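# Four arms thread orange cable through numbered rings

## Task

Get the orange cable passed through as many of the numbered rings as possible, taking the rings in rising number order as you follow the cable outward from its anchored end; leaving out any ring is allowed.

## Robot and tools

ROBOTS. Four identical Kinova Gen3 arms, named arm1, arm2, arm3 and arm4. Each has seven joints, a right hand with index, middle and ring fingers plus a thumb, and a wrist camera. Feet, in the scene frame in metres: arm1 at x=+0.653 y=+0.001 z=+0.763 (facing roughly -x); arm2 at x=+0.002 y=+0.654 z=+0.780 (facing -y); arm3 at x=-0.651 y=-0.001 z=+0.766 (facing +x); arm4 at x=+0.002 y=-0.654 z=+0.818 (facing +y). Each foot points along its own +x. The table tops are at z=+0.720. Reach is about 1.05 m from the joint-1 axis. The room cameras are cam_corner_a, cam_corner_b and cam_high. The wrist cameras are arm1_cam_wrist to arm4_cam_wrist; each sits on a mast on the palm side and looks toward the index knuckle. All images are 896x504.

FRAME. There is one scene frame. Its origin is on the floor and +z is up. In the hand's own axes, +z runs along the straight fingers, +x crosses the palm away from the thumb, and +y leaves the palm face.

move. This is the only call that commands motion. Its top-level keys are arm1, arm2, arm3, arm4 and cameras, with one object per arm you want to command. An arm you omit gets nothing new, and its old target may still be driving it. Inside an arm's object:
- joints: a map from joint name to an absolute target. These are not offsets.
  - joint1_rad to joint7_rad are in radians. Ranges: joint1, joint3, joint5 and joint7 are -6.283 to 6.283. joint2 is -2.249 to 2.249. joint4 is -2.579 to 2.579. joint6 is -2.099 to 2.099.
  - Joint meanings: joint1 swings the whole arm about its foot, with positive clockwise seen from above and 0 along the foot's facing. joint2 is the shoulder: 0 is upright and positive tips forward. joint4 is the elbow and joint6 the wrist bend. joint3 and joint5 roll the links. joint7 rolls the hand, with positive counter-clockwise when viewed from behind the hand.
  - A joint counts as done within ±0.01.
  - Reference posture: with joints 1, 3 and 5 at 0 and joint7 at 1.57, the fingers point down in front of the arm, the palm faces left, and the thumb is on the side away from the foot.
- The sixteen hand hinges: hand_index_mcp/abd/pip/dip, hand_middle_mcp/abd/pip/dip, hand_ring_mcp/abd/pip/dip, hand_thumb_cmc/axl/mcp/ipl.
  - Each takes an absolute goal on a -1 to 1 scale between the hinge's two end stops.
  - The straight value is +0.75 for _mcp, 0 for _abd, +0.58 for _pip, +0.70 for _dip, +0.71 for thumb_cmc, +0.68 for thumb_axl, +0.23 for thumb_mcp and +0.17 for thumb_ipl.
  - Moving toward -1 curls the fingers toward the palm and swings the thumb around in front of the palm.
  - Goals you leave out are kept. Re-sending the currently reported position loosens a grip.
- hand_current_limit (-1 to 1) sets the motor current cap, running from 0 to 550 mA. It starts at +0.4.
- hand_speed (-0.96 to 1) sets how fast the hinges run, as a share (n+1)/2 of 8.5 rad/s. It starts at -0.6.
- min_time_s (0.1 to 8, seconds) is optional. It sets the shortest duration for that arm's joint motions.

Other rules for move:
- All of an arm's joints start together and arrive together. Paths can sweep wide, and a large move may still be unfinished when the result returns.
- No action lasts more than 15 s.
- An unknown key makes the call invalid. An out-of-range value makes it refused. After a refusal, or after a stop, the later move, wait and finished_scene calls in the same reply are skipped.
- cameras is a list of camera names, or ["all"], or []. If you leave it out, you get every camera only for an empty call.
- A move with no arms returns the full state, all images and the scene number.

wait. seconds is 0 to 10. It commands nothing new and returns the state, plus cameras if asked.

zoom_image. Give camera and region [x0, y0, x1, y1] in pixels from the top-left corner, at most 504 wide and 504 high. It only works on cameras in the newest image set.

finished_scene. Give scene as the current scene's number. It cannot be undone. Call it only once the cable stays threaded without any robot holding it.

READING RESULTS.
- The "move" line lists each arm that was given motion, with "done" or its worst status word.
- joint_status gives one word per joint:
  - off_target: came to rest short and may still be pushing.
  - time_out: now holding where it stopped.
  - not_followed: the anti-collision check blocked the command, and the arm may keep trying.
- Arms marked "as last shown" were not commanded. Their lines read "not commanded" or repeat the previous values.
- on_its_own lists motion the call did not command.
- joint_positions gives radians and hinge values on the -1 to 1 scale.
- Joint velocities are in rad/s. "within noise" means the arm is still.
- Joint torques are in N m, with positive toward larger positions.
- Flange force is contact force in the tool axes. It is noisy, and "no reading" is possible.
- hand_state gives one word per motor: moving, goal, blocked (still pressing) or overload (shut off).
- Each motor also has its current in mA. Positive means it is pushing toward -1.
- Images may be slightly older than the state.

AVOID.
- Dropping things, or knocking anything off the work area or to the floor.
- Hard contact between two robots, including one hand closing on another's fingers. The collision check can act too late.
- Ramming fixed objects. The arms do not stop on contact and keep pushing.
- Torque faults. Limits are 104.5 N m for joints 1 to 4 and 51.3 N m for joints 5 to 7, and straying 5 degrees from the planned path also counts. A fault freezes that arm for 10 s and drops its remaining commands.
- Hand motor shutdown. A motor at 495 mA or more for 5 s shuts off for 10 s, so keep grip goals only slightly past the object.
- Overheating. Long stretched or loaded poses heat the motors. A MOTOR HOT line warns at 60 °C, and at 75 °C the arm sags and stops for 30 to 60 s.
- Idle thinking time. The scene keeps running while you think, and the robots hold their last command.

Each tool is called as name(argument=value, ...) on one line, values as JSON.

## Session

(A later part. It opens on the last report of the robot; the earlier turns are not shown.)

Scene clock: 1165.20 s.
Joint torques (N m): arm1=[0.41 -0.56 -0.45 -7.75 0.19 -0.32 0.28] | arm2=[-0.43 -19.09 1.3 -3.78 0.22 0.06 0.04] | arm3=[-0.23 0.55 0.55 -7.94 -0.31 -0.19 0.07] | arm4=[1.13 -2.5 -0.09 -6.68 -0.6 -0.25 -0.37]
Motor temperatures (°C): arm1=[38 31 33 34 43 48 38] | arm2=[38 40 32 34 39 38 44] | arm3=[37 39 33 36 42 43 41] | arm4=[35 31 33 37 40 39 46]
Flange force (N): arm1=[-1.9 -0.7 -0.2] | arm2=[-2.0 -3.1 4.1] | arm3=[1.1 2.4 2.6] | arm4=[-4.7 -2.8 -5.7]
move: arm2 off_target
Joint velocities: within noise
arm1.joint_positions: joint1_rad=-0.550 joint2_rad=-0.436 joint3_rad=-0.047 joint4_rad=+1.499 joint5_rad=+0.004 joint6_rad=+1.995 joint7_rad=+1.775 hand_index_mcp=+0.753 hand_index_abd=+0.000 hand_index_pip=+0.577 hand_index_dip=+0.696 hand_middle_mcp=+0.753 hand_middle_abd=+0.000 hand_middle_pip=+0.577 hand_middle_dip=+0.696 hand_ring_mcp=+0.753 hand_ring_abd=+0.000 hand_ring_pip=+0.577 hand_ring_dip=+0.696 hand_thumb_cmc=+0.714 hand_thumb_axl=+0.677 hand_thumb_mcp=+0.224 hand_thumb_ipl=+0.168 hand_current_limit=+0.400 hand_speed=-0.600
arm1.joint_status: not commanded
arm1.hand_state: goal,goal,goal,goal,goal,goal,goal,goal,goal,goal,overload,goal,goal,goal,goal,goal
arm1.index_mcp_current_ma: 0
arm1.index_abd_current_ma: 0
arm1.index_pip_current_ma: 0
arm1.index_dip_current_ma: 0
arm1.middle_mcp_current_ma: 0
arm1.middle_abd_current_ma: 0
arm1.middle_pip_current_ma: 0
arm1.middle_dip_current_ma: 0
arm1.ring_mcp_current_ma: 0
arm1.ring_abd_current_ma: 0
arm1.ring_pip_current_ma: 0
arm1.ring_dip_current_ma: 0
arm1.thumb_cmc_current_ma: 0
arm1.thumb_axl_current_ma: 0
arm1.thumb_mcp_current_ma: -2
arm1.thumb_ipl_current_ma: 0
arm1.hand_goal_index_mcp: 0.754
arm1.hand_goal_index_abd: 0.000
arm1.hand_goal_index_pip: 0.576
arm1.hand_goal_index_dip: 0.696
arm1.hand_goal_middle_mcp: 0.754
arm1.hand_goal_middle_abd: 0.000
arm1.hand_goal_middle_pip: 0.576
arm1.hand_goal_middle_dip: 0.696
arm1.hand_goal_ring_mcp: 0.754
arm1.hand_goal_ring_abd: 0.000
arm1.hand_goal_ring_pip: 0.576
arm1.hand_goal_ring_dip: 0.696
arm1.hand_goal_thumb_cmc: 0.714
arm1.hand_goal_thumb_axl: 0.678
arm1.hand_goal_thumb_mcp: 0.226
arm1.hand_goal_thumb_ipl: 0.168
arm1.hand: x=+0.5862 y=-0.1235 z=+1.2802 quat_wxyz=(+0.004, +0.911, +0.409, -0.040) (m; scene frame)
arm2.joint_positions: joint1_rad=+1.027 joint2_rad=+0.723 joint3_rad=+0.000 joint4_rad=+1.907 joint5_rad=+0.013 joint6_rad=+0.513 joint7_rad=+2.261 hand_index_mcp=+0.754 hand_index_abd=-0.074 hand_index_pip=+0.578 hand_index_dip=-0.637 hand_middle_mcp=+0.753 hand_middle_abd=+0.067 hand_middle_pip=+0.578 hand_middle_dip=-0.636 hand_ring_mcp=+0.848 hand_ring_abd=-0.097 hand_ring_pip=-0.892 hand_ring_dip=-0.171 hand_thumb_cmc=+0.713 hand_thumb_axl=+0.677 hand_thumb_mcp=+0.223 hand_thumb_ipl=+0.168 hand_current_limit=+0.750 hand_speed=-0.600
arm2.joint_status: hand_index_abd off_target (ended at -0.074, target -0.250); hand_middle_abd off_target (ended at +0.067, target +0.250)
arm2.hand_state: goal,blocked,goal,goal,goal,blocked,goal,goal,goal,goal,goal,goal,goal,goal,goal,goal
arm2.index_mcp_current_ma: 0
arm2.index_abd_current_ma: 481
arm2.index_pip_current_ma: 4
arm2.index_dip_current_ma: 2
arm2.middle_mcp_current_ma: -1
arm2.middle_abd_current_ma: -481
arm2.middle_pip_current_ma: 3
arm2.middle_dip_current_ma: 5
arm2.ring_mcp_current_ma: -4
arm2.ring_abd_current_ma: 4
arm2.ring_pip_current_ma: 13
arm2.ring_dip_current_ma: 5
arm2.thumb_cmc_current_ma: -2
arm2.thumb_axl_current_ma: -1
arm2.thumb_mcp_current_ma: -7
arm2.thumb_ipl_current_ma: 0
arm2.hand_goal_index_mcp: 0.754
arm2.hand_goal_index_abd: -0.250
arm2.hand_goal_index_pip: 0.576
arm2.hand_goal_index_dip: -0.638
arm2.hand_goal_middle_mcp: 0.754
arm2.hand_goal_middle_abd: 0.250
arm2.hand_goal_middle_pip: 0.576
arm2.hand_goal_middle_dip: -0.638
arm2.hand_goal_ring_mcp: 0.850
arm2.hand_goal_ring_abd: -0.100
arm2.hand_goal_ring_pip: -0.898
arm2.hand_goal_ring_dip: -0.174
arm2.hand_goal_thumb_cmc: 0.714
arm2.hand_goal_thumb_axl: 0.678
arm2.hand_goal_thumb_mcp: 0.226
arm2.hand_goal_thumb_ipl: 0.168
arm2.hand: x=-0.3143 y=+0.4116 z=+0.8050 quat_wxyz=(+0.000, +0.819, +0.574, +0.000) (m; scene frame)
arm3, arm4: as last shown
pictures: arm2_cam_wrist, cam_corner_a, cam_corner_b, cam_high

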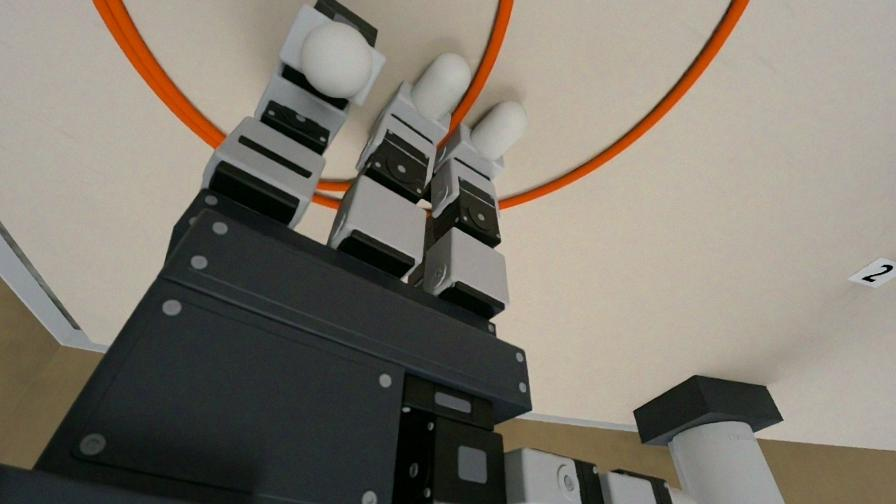

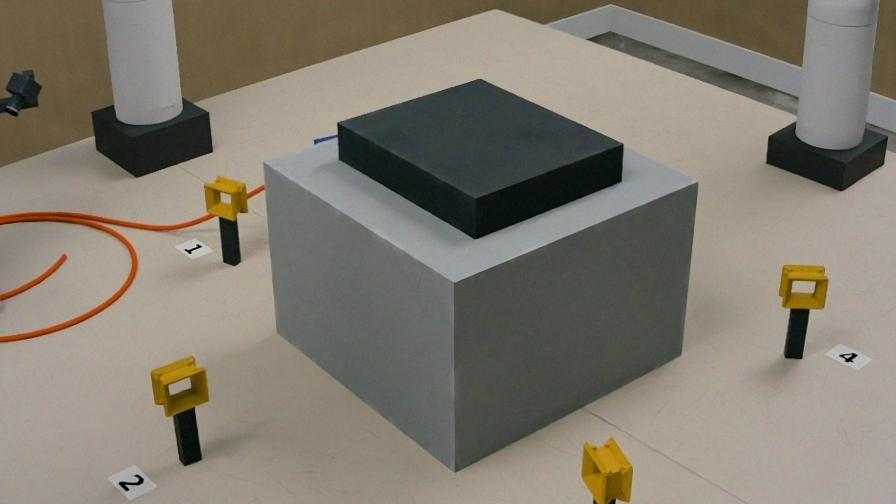

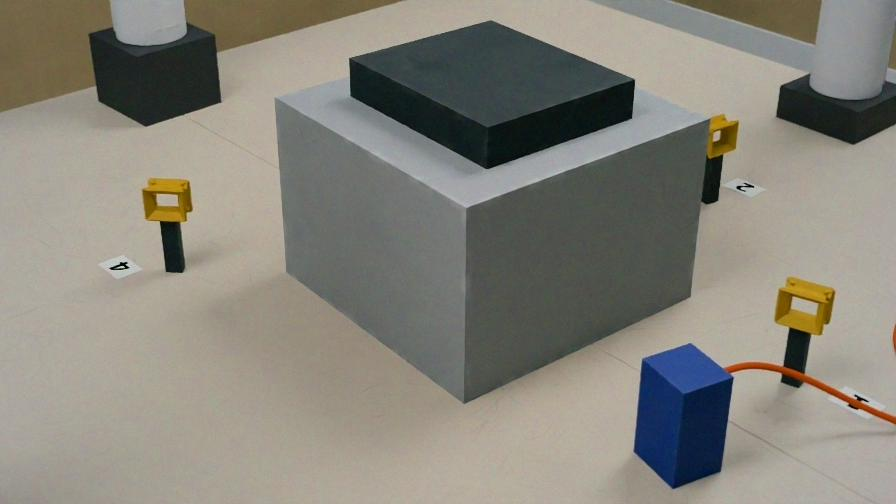

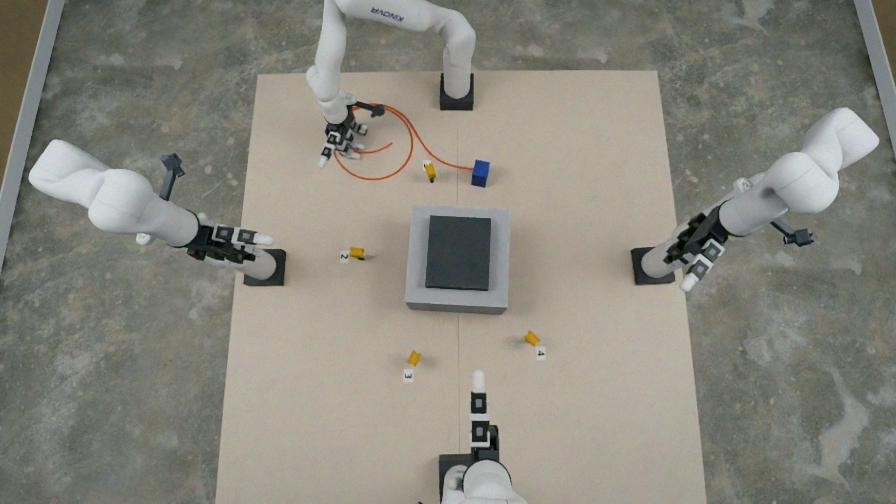

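move(arm2={"joints": {"joint1_rad": 0.998, "joint2_rad": 0.429, "joint4_rad": 1.8589, "joint5_rad": 0.0083, "joint6_rad": 0.8544, "joint7_rad": 2.2313}, "min_time_s": 1.6}, cameras=["arm2_cam_wrist", "cam_corner_a", "cam_high"])

move(arm2={"joints": {"joint1_rad": 0.6752, "joint2_rad": 0.1065, "joint4_rad": 2.208, "joint5_rad": 0.0078, "joint6_rad": 0.8279, "joint7_rad": 0.9486}, "min_time_s": 1.8}, cameras=["cam_corner_a", "cam_high"])

Scene clock: 1326.80 s.
Joint torques (N m): arm1=[0.38 -0.53 -0.45 -7.69 0.23 -0.34 0.27] | arm2=[-0.43 -16.87 1.24 -6.18 0.17 0.09 0.04] | arm3=[-0.21 0.55 0.6 -7.9 -0.29 -0.21 0.04] | arm4=[1.11 -2.53 -0.09 -6.67 -0.58 -0.25 -0.39]
Motor temperatures (°C): arm1=[38 31 33 35 43 48 38] | arm2=[38 40 32 34 39 38 44] | arm3=[37 39 33 36 42 43 41] | arm4=[35 31 33 37 40 39 46]
Flange force (N): arm1=[-1.9 -0.6 -0.5] | arm2=[-3.4 -3.5 3.6] | arm3=[1.1 2.5 2.4] | arm4=[-4.8 -2.8 -5.7]
move: arm2 done
Joint velocities: within noise
arm1: as last shown
arm2.joint_positions: joint1_rad=+0.998 joint2_rad=+0.429 joint3_rad=+0.000 joint4_rad=+1.859 joint5_rad=+0.008 joint6_rad=+0.854 joint7_rad=+2.231 hand_index_mcp=+0.754 hand_index_abd=-0.075 hand_index_pip=+0.578 hand_index_dip=-0.637 hand_middle_mcp=+0.753 hand_middle_abd=+0.067 hand_middle_pip=+0.577 hand_middle_dip=-0.636 hand_ring_mcp=+0.848 hand_ring_abd=-0.097 hand_ring_pip=-0.892 hand_ring_dip=-0.171 hand_thumb_cmc=+0.713 hand_thumb_axl=+0.677 hand_thumb_mcp=+0.223 hand_thumb_ipl=+0.168 hand_current_limit=+0.750 hand_speed=-0.600
arm2.joint_status: all done
arm2.hand_state: goal,blocked,goal,goal,goal,blocked,goal,goal,goal,goal,goal,goal,goal,goal,goal,goal
arm2.index_mcp_current_ma: 0
arm2.index_abd_current_ma: 481
arm2.index_pip_current_ma: 4
arm2.index_dip_current_ma: 2
arm2.middle_mcp_current_ma: -1
arm2.middle_abd_current_ma: -481
arm2.middle_pip_current_ma: 2
arm2.middle_dip_current_ma: 4
arm2.ring_mcp_current_ma: -4
arm2.ring_abd_current_ma: 4
arm2.ring_pip_current_ma: 13
arm2.ring_dip_current_ma: 5
arm2.thumb_cmc_current_ma: -2
arm2.thumb_axl_current_ma: -1
arm2.thumb_mcp_current_ma: -7
arm2.thumb_ipl_current_ma: 0
arm2.hand_goal_index_mcp: 0.754
arm2.hand_goal_index_abd: -0.250
arm2.hand_goal_index_pip: 0.576
arm2.hand_goal_index_dip: -0.638
arm2.hand_goal_middle_mcp: 0.754
arm2.hand_goal_middle_abd: 0.250
arm2.hand_goal_middle_pip: 0.576
arm2.hand_goal_middle_dip: -0.638
arm2.hand_goal_ring_mcp: 0.850
arm2.hand_goal_ring_abd: -0.100
arm2.hand_goal_ring_pip: -0.898
arm2.hand_goal_ring_dip: -0.174
arm2.hand_goal_thumb_cmc: 0.714
arm2.hand_goal_thumb_axl: 0.678
arm2.hand_goal_thumb_mcp: 0.226
arm2.hand_goal_thumb_ipl: 0.168
arm2.hand: x=-0.2919 y=+0.4113 z=+0.9395 quat_wxyz=(+0.000, +0.821, +0.571, +0.000) (m; scene frame)
arm3.joint_positions: joint1_rad=+0.472 joint2_rad=-0.395 joint3_rad=-0.036 joint4_rad=+1.473 joint5_rad=-0.050 joint6_rad=+2.061 joint7_rad=+1.824 hand_index_mcp=+0.753 hand_index_abd=+0.116 hand_index_pip=+0.577 hand_index_dip=+0.696 hand_middle_mcp=+0.753 hand_middle_abd=-0.116 hand_middle_pip=+0.577 hand_middle_dip=+0.696 hand_ring_mcp=+0.848 hand_ring_abd=-0.097 hand_ring_pip=-0.891 hand_ring_dip=-0.171 hand_thumb_cmc=+0.714 hand_thumb_axl=+0.677 hand_thumb_mcp=+0.224 hand_thumb_ipl=+0.168 hand_current_limit=+0.750 hand_speed=-0.600
arm3.joint_status: not commanded
arm3.hand_state: goal,goal,goal,goal,goal,goal,goal,goal,goal,goal,goal,goal,goal,goal,goal,goal
arm3.index_mcp_current_ma: 0
arm3.index_abd_current_ma: -1
arm3.index_pip_current_ma: 0
arm3.index_dip_current_ma: 0
arm3.middle_mcp_current_ma: 0
arm3.middle_abd_current_ma: 1
arm3.middle_pip_current_ma: 0
arm3.middle_dip_current_ma: 0
arm3.ring_mcp_current_ma: -1
arm3.ring_abd_current_ma: 1
arm3.ring_pip_current_ma: 4
arm3.ring_dip_current_ma: 1
arm3.thumb_cmc_current_ma: 0
arm3.thumb_axl_current_ma: 0
arm3.thumb_mcp_current_ma: -1
arm3.thumb_ipl_current_ma: 0
arm3.hand_goal_index_mcp: 0.754
arm3.hand_goal_index_abd: 0.120
arm3.hand_goal_index_pip: 0.576
arm3.hand_goal_index_dip: 0.696
arm3.hand_goal_middle_mcp: 0.754
arm3.hand_goal_middle_abd: -0.120
arm3.hand_goal_middle_pip: 0.576
arm3.hand_goal_middle_dip: 0.696
arm3.hand_goal_ring_mcp: 0.850
arm3.hand_goal_ring_abd: -0.100
arm3.hand_goal_ring_pip: -0.898
arm3.hand_goal_ring_dip: -0.174
arm3.hand_goal_thumb_cmc: 0.714
arm3.hand_goal_thumb_axl: 0.678
arm3.hand_goal_thumb_mcp: 0.226
arm3.hand_goal_thumb_ipl: 0.168
arm3.hand: x=-0.5150 y=+0.0211 z=+1.2898 quat_wxyz=(+0.007, +0.081, +0.997, +0.015) (m; scene frame)
arm4.joint_positions: joint1_rad=+0.181 joint2_rad=-0.351 joint3_rad=-0.031 joint4_rad=+1.429 joint5_rad=-0.012 joint6_rad=+1.974 joint7_rad=+1.684 hand_index_mcp=+0.753 hand_index_abd=+0.115 hand_index_pip=+0.577 hand_index_dip=+0.696 hand_middle_mcp=+0.753 hand_middle_abd=-0.117 hand_middle_pip=+0.577 hand_middle_dip=+0.696 hand_ring_mcp=+0.848 hand_ring_abd=-0.097 hand_ring_pip=-0.891 hand_ring_dip=-0.171 hand_thumb_cmc=+0.714 hand_thumb_axl=+0.677 hand_thumb_mcp=+0.224 hand_thumb_ipl=+0.168 hand_current_limit=+0.750 hand_speed=-0.600
arm4.joint_status: not commanded
arm4.hand_state: goal,goal,goal,goal,goal,goal,goal,goal,goal,goal,goal,goal,goal,goal,goal,goal
arm4.index_mcp_current_ma: 0
arm4.index_abd_current_ma: -2
arm4.index_pip_current_ma: 0
arm4.index_dip_current_ma: 0
arm4.middle_mcp_current_ma: 0
arm4.middle_abd_current_ma: 1
arm4.middle_pip_current_ma: 0
arm4.middle_dip_current_ma: 0
arm4.ring_mcp_current_ma: -1
arm4.ring_abd_current_ma: 1
arm4.ring_pip_current_ma: 5
arm4.ring_dip_current_ma: 1
arm4.thumb_cmc_current_ma: 0
arm4.thumb_axl_current_ma: 0
arm4.thumb_mcp_current_ma: -1
arm4.thumb_ipl_current_ma: 0
arm4.hand_goal_index_mcp: 0.754
arm4.hand_goal_index_abd: 0.120
arm4.hand_goal_index_pip: 0.576
arm4.hand_goal_index_dip: 0.696
arm4.hand_goal_middle_mcp: 0.754
arm4.hand_goal_middle_abd: -0.120
arm4.hand_goal_middle_pip: 0.576
arm4.hand_goal_middle_dip: 0.696
arm4.hand_goal_ring_mcp: 0.850
arm4.hand_goal_ring_abd: -0.100
arm4.hand_goal_ring_pip: -0.898
arm4.hand_goal_ring_dip: -0.174
arm4.hand_goal_thumb_cmc: 0.714
arm4.hand_goal_thumb_axl: 0.678
arm4.hand_goal_thumb_mcp: 0.226
arm4.hand_goal_thumb_ipl: 0.168
arm4.hand: x=-0.0445 y=-0.4776 z=+1.3488 quat_wxyz=(+0.036, -0.706, +0.706, +0.029) (m; scene frame)
pictures: arm2_cam_wrist, cam_corner_a, cam_high

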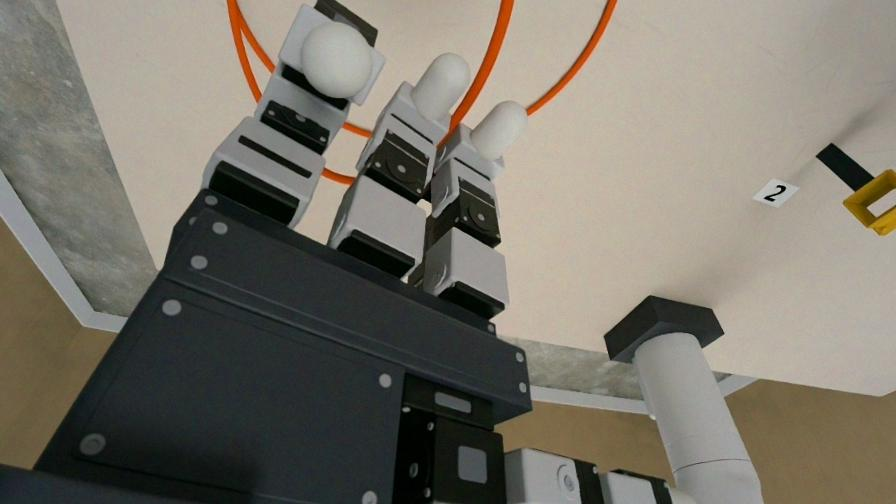

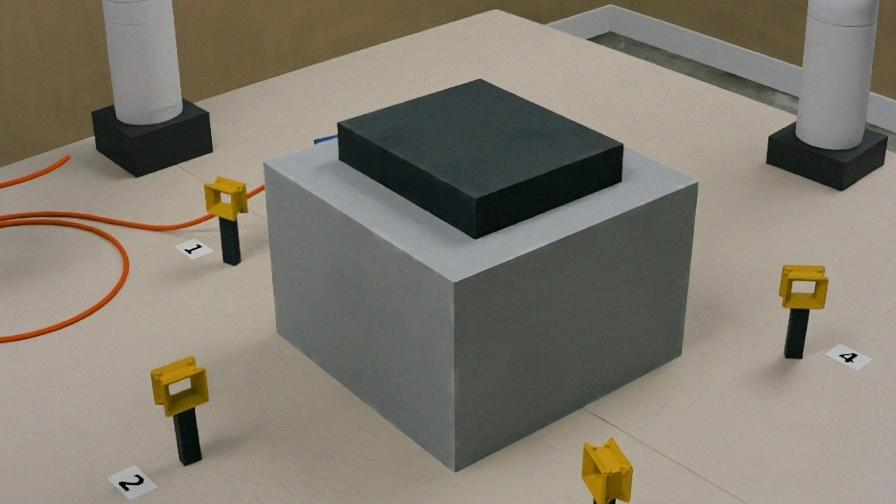

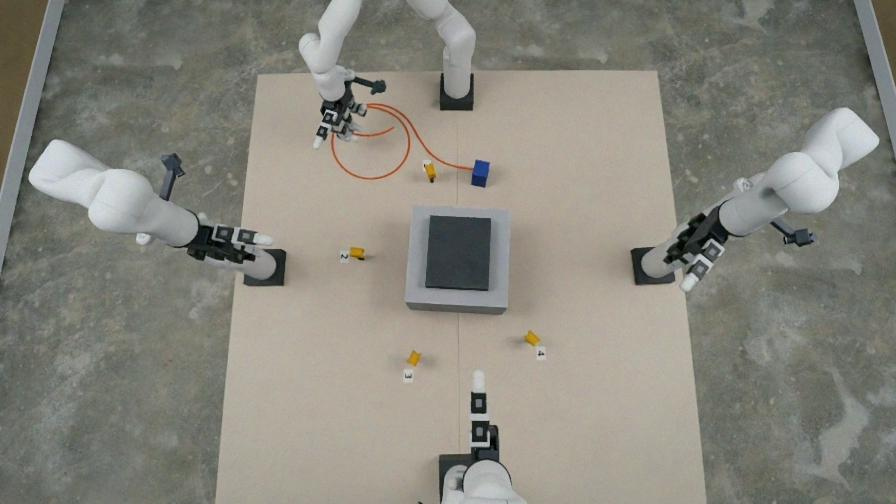

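Scene clock: 1329.00 s.
Joint torques (N m): arm1=[0.39 -0.57 -0.47 -7.67 0.2 -0.33 0.25] | arm2=[-0.33 -10.65 1.09 -6 0.17 0.06 0.04] | arm3=[-0.26 0.61 0.55 -7.91 -0.34 -0.25 0.07] | arm4=[1.09 -2.52 -0.09 -6.68 -0.6 -0.25 -0.39]
Motor temperatures (°C): arm1=[38 31 33 35 43 48 38] | arm2=[38 40 32 34 39 38 44] | arm3=[37 39 33 36 42 43 41] | arm4=[35 31 33 37 40 39 46]
Flange force (N): arm1=[-1.9 -0.8 -0.5] | arm2=[-4.3 3.8 4.3] | arm3=[1.3 2.4 2.4] | arm4=[-4.7 -2.8 -5.7]
move: arm2 done
Joint velocities: within noise
arm1, arm3, arm4: as last shown
arm2.joint_positions: joint1_rad=+0.675 joint2_rad=+0.107 joint3_rad=+0.000 joint4_rad=+2.208 joint5_rad=+0.008 joint6_rad=+0.828 joint7_rad=+0.949 hand_index_mcp=+0.754 hand_index_abd=-0.075 hand_index_pip=+0.578 hand_index_dip=-0.637 hand_middle_mcp=+0.753 hand_middle_abd=+0.067 hand_middle_pip=+0.577 hand_middle_dip=-0.636 hand_ring_mcp=+0.848 hand_ring_abd=-0.097 hand_ring_pip=-0.892 hand_ring_dip=-0.171 hand_thumb_cmc=+0.713 hand_thumb_axl=+0.677 hand_thumb_mcp=+0.223 hand_thumb_ipl=+0.168 hand_current_limit=+0.750 hand_speed=-0.600
arm2.joint_status: all done
arm2.hand_state: goal,blocked,goal,goal,goal,blocked,goal,goal,goal,goal,goal,goal,goal,goal,goal,goal
arm2.index_mcp_current_ma: 0
arm2.index_abd_current_ma: 481
arm2.index_pip_current_ma: 4
arm2.index_dip_current_ma: 1
arm2.middle_mcp_current_ma: -1
arm2.middle_abd_current_ma: -481
arm2.middle_pip_current_ma: 2
arm2.middle_dip_current_ma: 4
arm2.ring_mcp_current_ma: -4
arm2.ring_abd_current_ma: 4
arm2.ring_pip_current_ma: 13
arm2.ring_dip_current_ma: 5
arm2.thumb_cmc_current_ma: -2
arm2.thumb_axl_current_ma: -1
arm2.thumb_mcp_current_ma: -7
arm2.thumb_ipl_current_ma: 0
arm2.hand_goal_index_mcp: 0.754
arm2.hand_goal_index_abd: -0.250
arm2.hand_goal_index_pip: 0.576
arm2.hand_goal_index_dip: -0.638
arm2.hand_goal_middle_mcp: 0.754
arm2.hand_goal_middle_abd: 0.250
arm2.hand_goal_middle_pip: 0.576
arm2.hand_goal_middle_dip: -0.638
arm2.hand_goal_ring_mcp: 0.850
arm2.hand_goal_ring_abd: -0.100
arm2.hand_goal_ring_pip: -0.898
arm2.hand_goal_ring_dip: -0.174
arm2.hand_goal_thumb_cmc: 0.714
arm2.hand_goal_thumb_axl: 0.678
arm2.hand_goal_thumb_mcp: 0.226
arm2.hand_goal_thumb_ipl: 0.168
arm2.hand: x=-0.1968 y=+0.3725 z=+0.9697 quat_wxyz=(+0.001, +0.992, +0.128, +0.000) (m; scene frame)
pictures: cam_corner_a, cam_high

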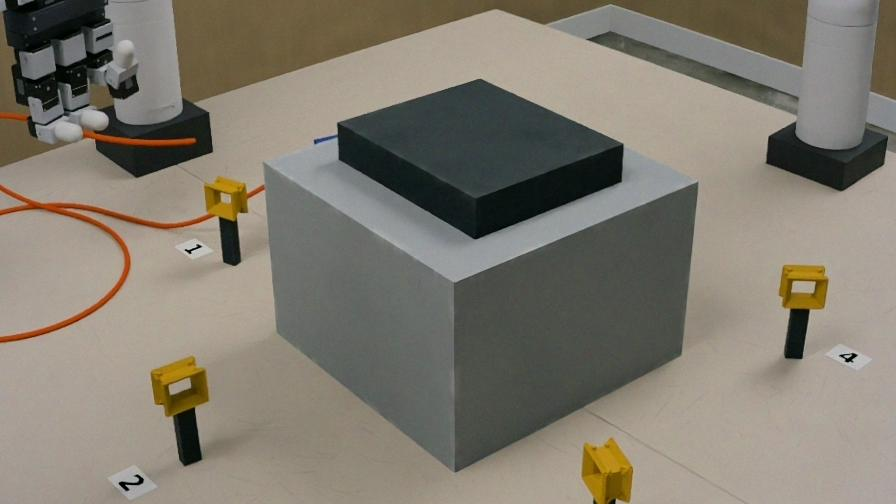

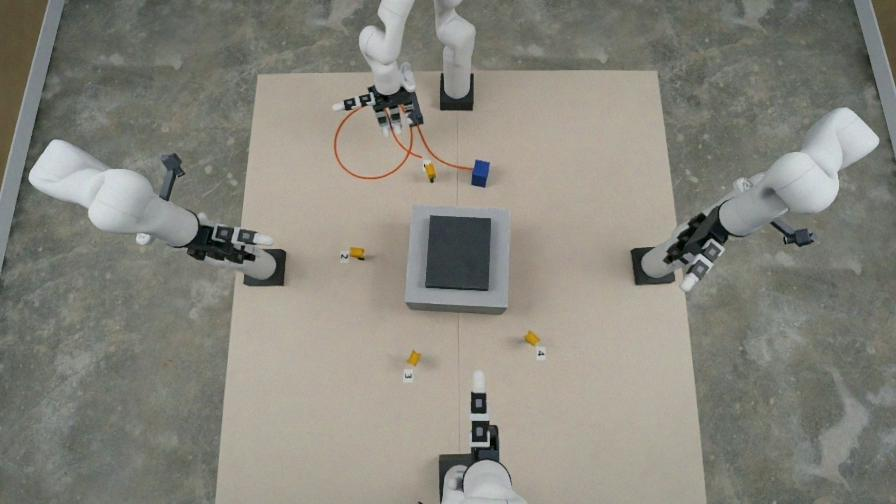

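move(arm2={"joints": {"joint1_rad": 0.0379, "joint2_rad": 0.0422, "joint4_rad": 2.284, "joint5_rad": 0.0043, "joint6_rad": 0.8161, "joint7_rad": -0.6486}, "min_time_s": 2.0}, cameras=["cam_high"])

move(arm2={"joints": {"joint1_rad": -0.3633, "joint2_rad": 0.2508, "joint4_rad": 2.0455, "joint5_rad": 0.001, "joint6_rad": 0.846, "joint7_rad": -2.1843}, "min_time_s": 2.0}, cameras=["cam_corner_b", "cam_corner_a", "cam_high"])

Scene clock: 1336.87 s.
Joint torques (N m): arm1=[0.4 -0.55 -0.39 -7.71 0.19 -0.36 0.25] | arm2=[-0.32 -9.3 1.06 -6.07 0.23 -0.07 0.02] | arm3=[-0.25 0.66 0.62 -7.97 -0.27 -0.21 0.07] | arm4=[1.14 -2.49 -0.09 -6.71 -0.58 -0.25 -0.41]
Motor temperatures (°C): arm1=[38 31 33 35 43 48 38] | arm2=[38 40 32 34 39 38 44] | arm3=[37 39 33 36 42 43 41] | arm4=[35 31 33 37 40 39 46]
Flange force (N): arm1=[-1.9 -0.5 -0.4] | arm2=[4.2 4.0 4.4] | arm3=[1.3 2.7 2.8] | arm4=[-4.6 -2.9 -5.5]
move: arm2 done
Joint velocities: within noise
arm1, arm3, arm4: as last shown
arm2.joint_positions: joint1_rad=+0.038 joint2_rad=+0.042 joint3_rad=+0.000 joint4_rad=+2.284 joint5_rad=+0.004 joint6_rad=+0.816 joint7_rad=-0.649 hand_index_mcp=+0.754 hand_index_abd=-0.083 hand_index_pip=+0.576 hand_index_dip=-0.638 hand_middle_mcp=+0.755 hand_middle_abd=+0.067 hand_middle_pip=+0.577 hand_middle_dip=-0.636 hand_ring_mcp=+0.848 hand_ring_abd=-0.097 hand_ring_pip=-0.892 hand_ring_dip=-0.171 hand_thumb_cmc=+0.713 hand_thumb_axl=+0.677 hand_thumb_mcp=+0.223 hand_thumb_ipl=+0.168 hand_current_limit=+0.750 hand_speed=-0.600
arm2.joint_status: all done
arm2.hand_state: goal,blocked,goal,goal,goal,blocked,goal,goal,goal,goal,goal,goal,goal,goal,goal,goal
arm2.index_mcp_current_ma: 0
arm2.index_abd_current_ma: 481
arm2.index_pip_current_ma: 0
arm2.index_dip_current_ma: 0
arm2.middle_mcp_current_ma: 1
arm2.middle_abd_current_ma: -481
arm2.middle_pip_current_ma: 2
arm2.middle_dip_current_ma: 4
arm2.ring_mcp_current_ma: -4
arm2.ring_abd_current_ma: 4
arm2.ring_pip_current_ma: 13
arm2.ring_dip_current_ma: 5
arm2.thumb_cmc_current_ma: -2
arm2.thumb_axl_current_ma: -1
arm2.thumb_mcp_current_ma: -7
arm2.thumb_ipl_current_ma: 0
arm2.hand_goal_index_mcp: 0.754
arm2.hand_goal_index_abd: -0.250
arm2.hand_goal_index_pip: 0.576
arm2.hand_goal_index_dip: -0.638
arm2.hand_goal_middle_mcp: 0.754
arm2.hand_goal_middle_abd: 0.250
arm2.hand_goal_middle_pip: 0.576
arm2.hand_goal_middle_dip: -0.638
arm2.hand_goal_ring_mcp: 0.850
arm2.hand_goal_ring_abd: -0.100
arm2.hand_goal_ring_pip: -0.898
arm2.hand_goal_ring_dip: -0.174
arm2.hand_goal_thumb_cmc: 0.714
arm2.hand_goal_thumb_axl: 0.678
arm2.hand_goal_thumb_mcp: 0.226
arm2.hand_goal_thumb_ipl: 0.168
arm2.hand: x=-0.1119 y=+0.3605 z=+0.9700 quat_wxyz=(+0.002, +0.938, -0.346, +0.001) (m; scene frame)
pictures: cam_high

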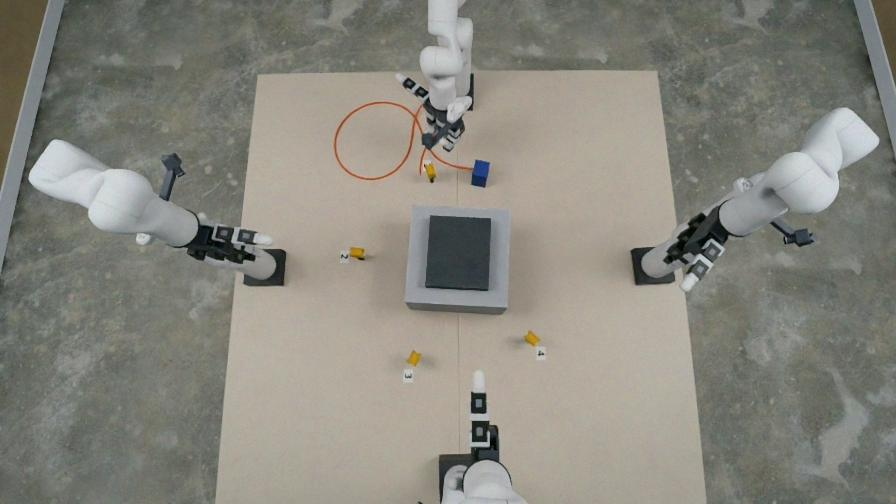

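Scene clock: 1339.27 s.
Joint torques (N m): arm1=[0.44 -0.55 -0.45 -7.7 0.19 -0.35 0.27] | arm2=[-0.3 -13.42 1.19 -6.2 0.25 0.01 0.06] | arm3=[-0.22 0.58 0.57 -7.89 -0.3 -0.22 0.06] | arm4=[1.11 -2.52 -0.1 -6.71 -0.6 -0.25 -0.4]
Motor temperatures (°C): arm1=[38 31 33 35 43 48 38] | arm2=[38 40 32 34 39 38 44] | arm3=[37 39 33 36 42 43 41] | arm4=[35 31 33 37 40 39 46]
Flange force (N): arm1=[-1.9 -0.7 -0.5] | arm2=[4.2 -2.8 3.6] | arm3=[1.2 2.4 2.4] | arm4=[-4.7 -2.9 -5.6]
move: arm2 done
Joint velocities: within noise
arm1, arm3, arm4: as last shown
arm2.joint_positions: joint1_rad=-0.363 joint2_rad=+0.251 joint3_rad=+0.000 joint4_rad=+2.046 joint5_rad=+0.001 joint6_rad=+0.846 joint7_rad=-2.184 hand_index_mcp=+0.753 hand_index_abd=-0.085 hand_index_pip=+0.575 hand_index_dip=-0.639 hand_middle_mcp=+0.755 hand_middle_abd=+0.067 hand_middle_pip=+0.577 hand_middle_dip=-0.636 hand_ring_mcp=+0.848 hand_ring_abd=-0.097 hand_ring_pip=-0.892 hand_ring_dip=-0.171 hand_thumb_cmc=+0.713 hand_thumb_axl=+0.677 hand_thumb_mcp=+0.223 hand_thumb_ipl=+0.168 hand_current_limit=+0.750 hand_speed=-0.600
arm2.joint_status: all done
arm2.hand_state: goal,blocked,goal,goal,goal,blocked,goal,goal,goal,goal,goal,goal,goal,goal,goal,goal
arm2.index_mcp_current_ma: -2
arm2.index_abd_current_ma: 481
arm2.index_pip_current_ma: -2
arm2.index_dip_current_ma: -2
arm2.middle_mcp_current_ma: 1
arm2.middle_abd_current_ma: -481
arm2.middle_pip_current_ma: 2
arm2.middle_dip_current_ma: 4
arm2.ring_mcp_current_ma: -4
arm2.ring_abd_current_ma: 4
arm2.ring_pip_current_ma: 13
arm2.ring_dip_current_ma: 5
arm2.thumb_cmc_current_ma: -2
arm2.thumb_axl_current_ma: -1
arm2.thumb_mcp_current_ma: -7
arm2.thumb_ipl_current_ma: 0
arm2.hand_goal_index_mcp: 0.754
arm2.hand_goal_index_abd: -0.250
arm2.hand_goal_index_pip: 0.576
arm2.hand_goal_index_dip: -0.638
arm2.hand_goal_middle_mcp: 0.754
arm2.hand_goal_middle_abd: 0.250
arm2.hand_goal_middle_pip: 0.576
arm2.hand_goal_middle_dip: -0.638
arm2.hand_goal_ring_mcp: 0.850
arm2.hand_goal_ring_abd: -0.100
arm2.hand_goal_ring_pip: -0.898
arm2.hand_goal_ring_dip: -0.174
arm2.hand_goal_thumb_cmc: 0.714
arm2.hand_goal_thumb_axl: 0.678
arm2.hand_goal_thumb_mcp: 0.226
arm2.hand_goal_thumb_ipl: 0.168
arm2.hand: x=+0.0152 y=+0.3713 z=+0.9644 quat_wxyz=(+0.001, +0.605, -0.796, +0.003) (m; scene frame)
pictures: cam_corner_a, cam_corner_b, cam_high

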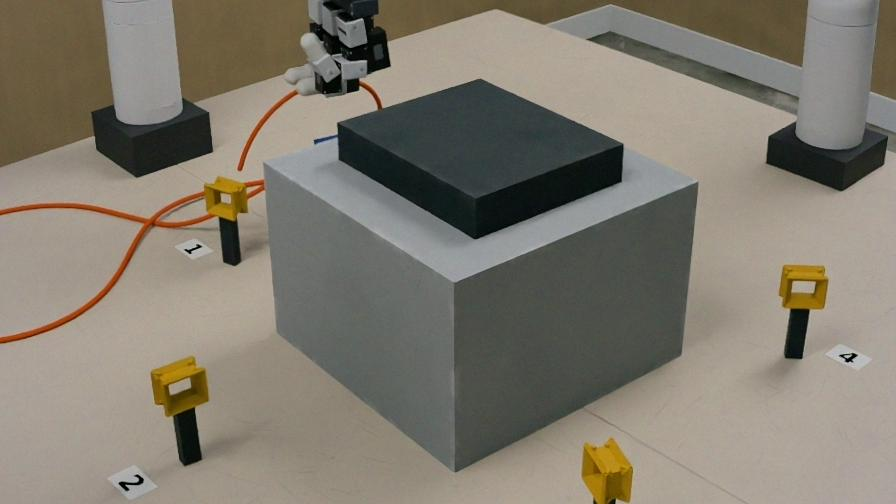

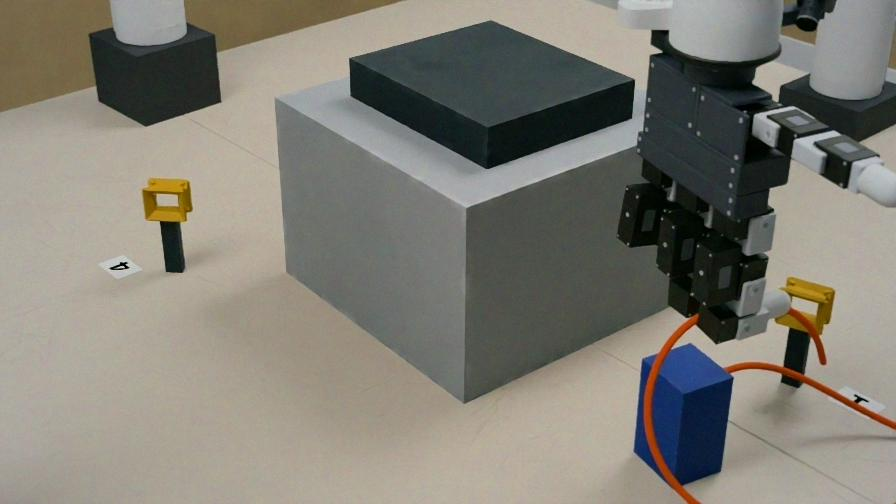

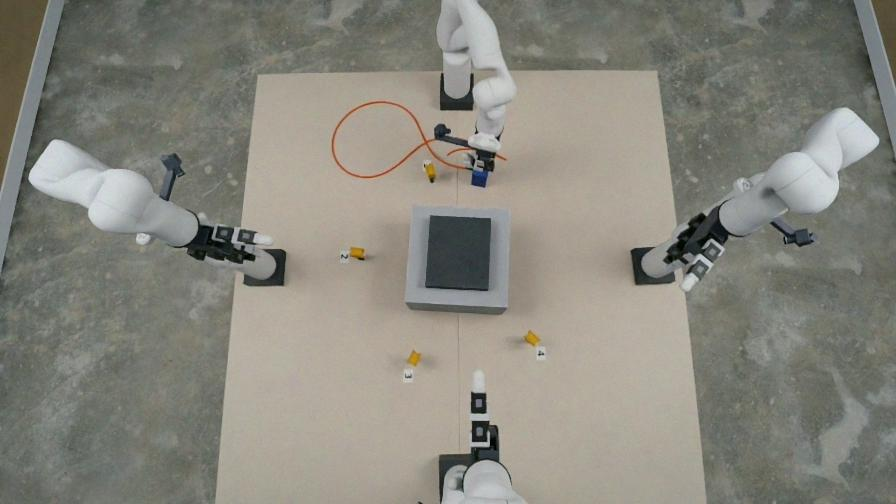

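zoom_image(camera="cam_corner_b", region=[600, 180, 896, 504])

zoom_image(camera="cam_corner_a", region=[140, 0, 440, 260])

zoom_image(camera="cam_high", region=[320, 70, 560, 210])

Scaled by 1.556 from the camera's 896x504 image, which has a finer 1280x720 frame.

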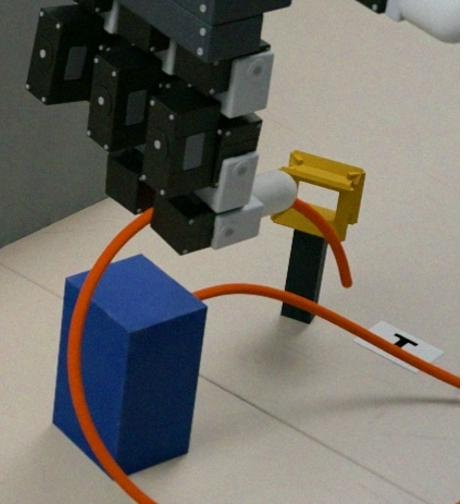

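Scaled by 1.680 from the camera's 896x504 image, which has a finer 1280x720 frame.

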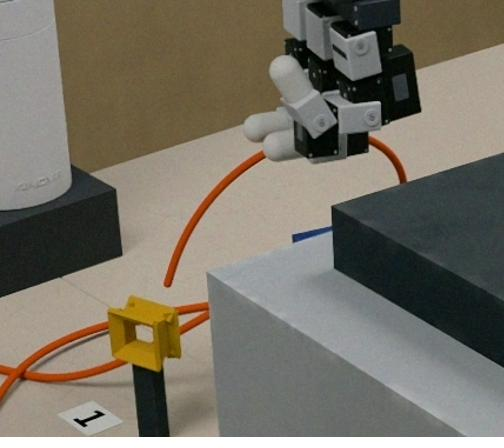

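Scaled by 2.100 from the camera's 896x504 image, which has a finer 1280x720 frame.

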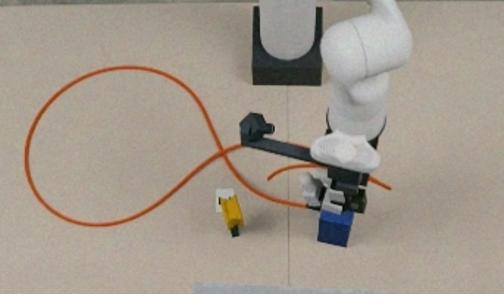

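move(arm2={"joints": {"joint1_rad": -0.5699, "joint2_rad": 0.4665, "joint4_rad": 1.9197, "joint5_rad": 0.257, "joint6_rad": 0.9388, "joint7_rad": -2.3937}, "min_time_s": 1.8}, cameras=["cam_corner_a", "cam_corner_b", "cam_high", "arm2_cam_wrist"])

zoom_image(camera="cam_corner_a", region=[140, 60, 440, 280])

zoom_image(camera="cam_corner_b", region=[600, 180, 896, 504])

zoom_image(camera="cam_high", region=[360, 100, 560, 210])

Scene clock: 1433.13 s.
Joint torques (N m): arm1=[0.41 -0.59 -0.39 -7.67 0.2 -0.33 0.28] | arm2=[-0.27 -16.36 1.58 -5.08 0.68 0.63 0.06] | arm3=[-0.24 0.59 0.53 -7.93 -0.36 -0.22 0.1] | arm4=[1.12 -2.51 -0.08 -6.7 -0.61 -0.26 -0.38]
Motor temperatures (°C): arm1=[38 31 33 35 43 48 38] | arm2=[38 39 32 34 39 38 44] | arm3=[37 39 33 36 42 43 41] | arm4=[35 31 33 37 40 39 46]
Flange force (N): arm1=[-2.1 -0.5 -0.5] | arm2=[4.0 -3.7 2.6] | arm3=[1.2 2.3 2.5] | arm4=[-4.7 -2.8 -5.6]
move: arm2 done
Joint velocities: within noise
arm1, arm3, arm4: as last shown
arm2.joint_positions: joint1_rad=-0.570 joint2_rad=+0.466 joint3_rad=+0.000 joint4_rad=+1.920 joint5_rad=+0.257 joint6_rad=+0.939 joint7_rad=-2.394 hand_index_mcp=+0.753 hand_index_abd=-0.085 hand_index_pip=+0.575 hand_index_dip=-0.639 hand_middle_mcp=+0.755 hand_middle_abd=+0.067 hand_middle_pip=+0.577 hand_middle_dip=-0.636 hand_ring_mcp=+0.850 hand_ring_abd=-0.097 hand_ring_pip=-0.892 hand_ring_dip=-0.171 hand_thumb_cmc=+0.714 hand_thumb_axl=+0.677 hand_thumb_mcp=+0.223 hand_thumb_ipl=+0.168 hand_current_limit=+0.750 hand_speed=-0.600
arm2.joint_status: all done
arm2.hand_state: goal,blocked,goal,goal,goal,blocked,goal,goal,goal,goal,goal,goal,goal,goal,goal,goal
arm2.index_mcp_current_ma: -2
arm2.index_abd_current_ma: 481
arm2.index_pip_current_ma: -2
arm2.index_dip_current_ma: -2
arm2.middle_mcp_current_ma: 1
arm2.middle_abd_current_ma: -481
arm2.middle_pip_current_ma: 2
arm2.middle_dip_current_ma: 4
arm2.ring_mcp_current_ma: -1
arm2.ring_abd_current_ma: 4
arm2.ring_pip_current_ma: 13
arm2.ring_dip_current_ma: 5
arm2.thumb_cmc_current_ma: 0
arm2.thumb_axl_current_ma: -1
arm2.thumb_mcp_current_ma: -7
arm2.thumb_ipl_current_ma: 0
arm2.hand_goal_index_mcp: 0.754
arm2.hand_goal_index_abd: -0.250
arm2.hand_goal_index_pip: 0.576
arm2.hand_goal_index_dip: -0.638
arm2.hand_goal_middle_mcp: 0.754
arm2.hand_goal_middle_abd: 0.250
arm2.hand_goal_middle_pip: 0.576
arm2.hand_goal_middle_dip: -0.638
arm2.hand_goal_ring_mcp: 0.850
arm2.hand_goal_ring_abd: -0.100
arm2.hand_goal_ring_pip: -0.898
arm2.hand_goal_ring_dip: -0.174
arm2.hand_goal_thumb_cmc: 0.714
arm2.hand_goal_thumb_axl: 0.678
arm2.hand_goal_thumb_mcp: 0.226
arm2.hand_goal_thumb_ipl: 0.168
arm2.hand: x=+0.0331 y=+0.3370 z=+0.9455 quat_wxyz=(+0.087, +0.664, -0.737, -0.097) (m; scene frame)
pictures: arm2_cam_wrist, cam_corner_a, cam_corner_b, cam_high

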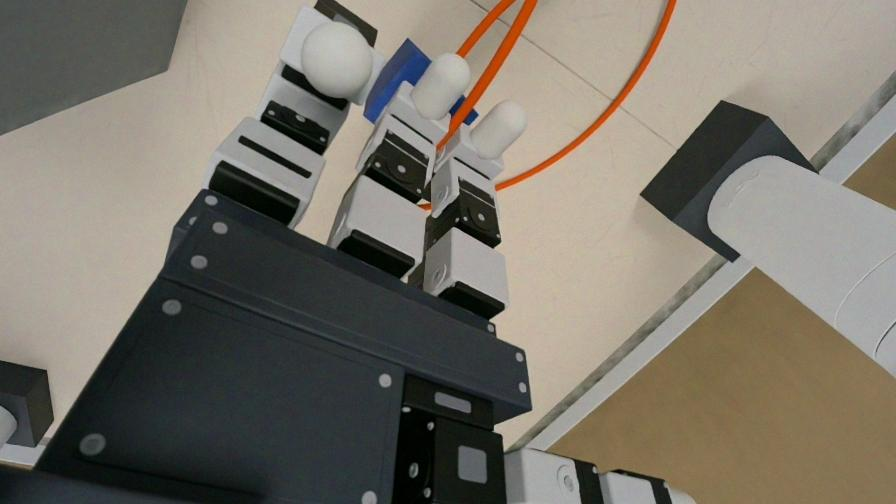

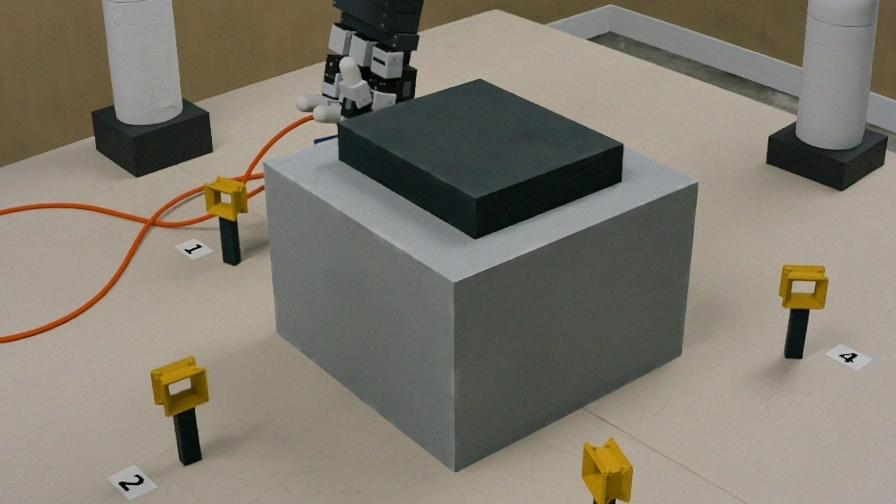

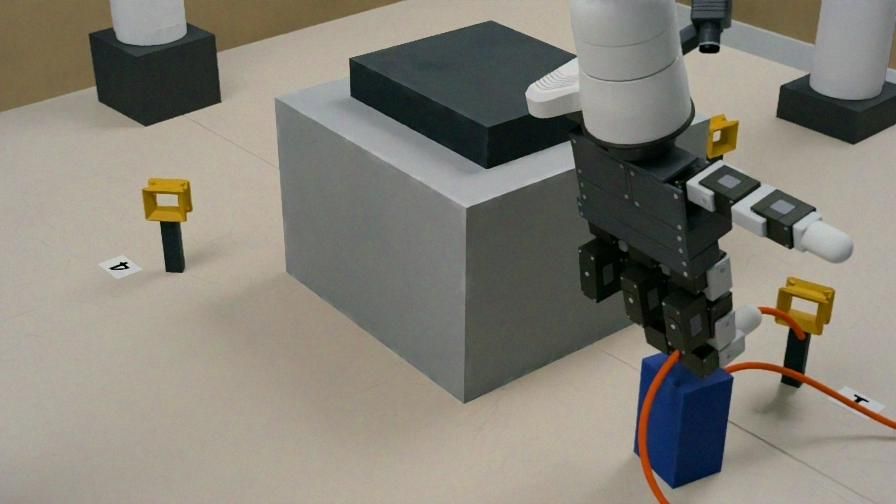

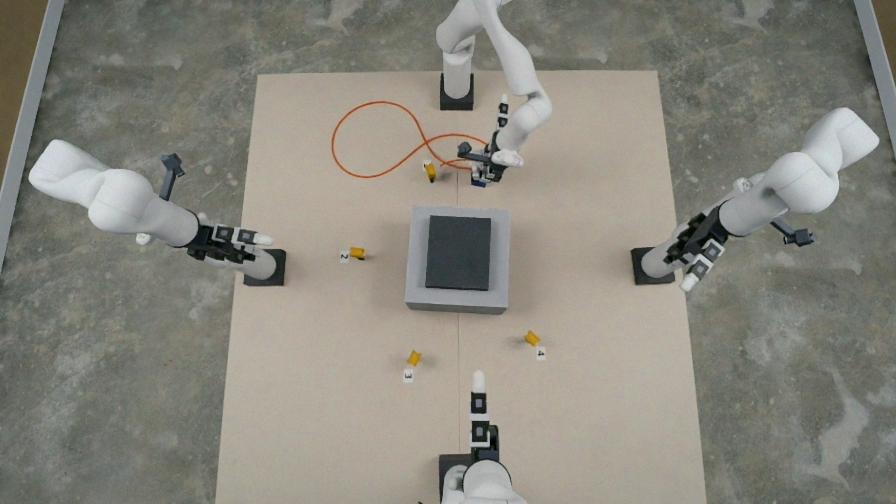

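Scaled by 1.680 from the camera's 896x504 image, which has a finer 1280x720 frame.

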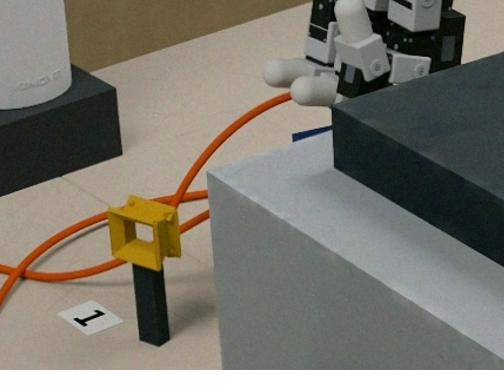

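Scaled by 1.556 from the camera's 896x504 image, which has a finer 1280x720 frame.

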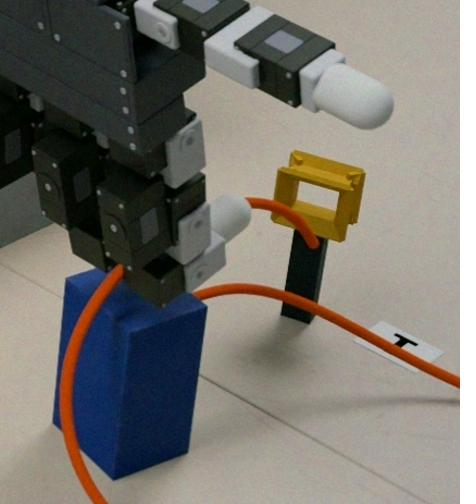

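Scaled by 2.520 from the camera's 896x504 image, which has a finer 1280x720 frame.

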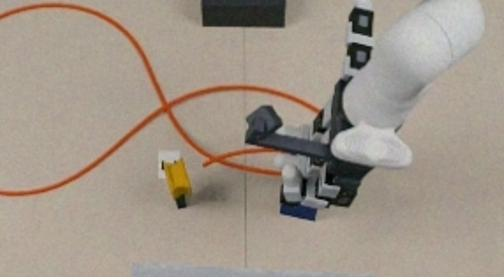

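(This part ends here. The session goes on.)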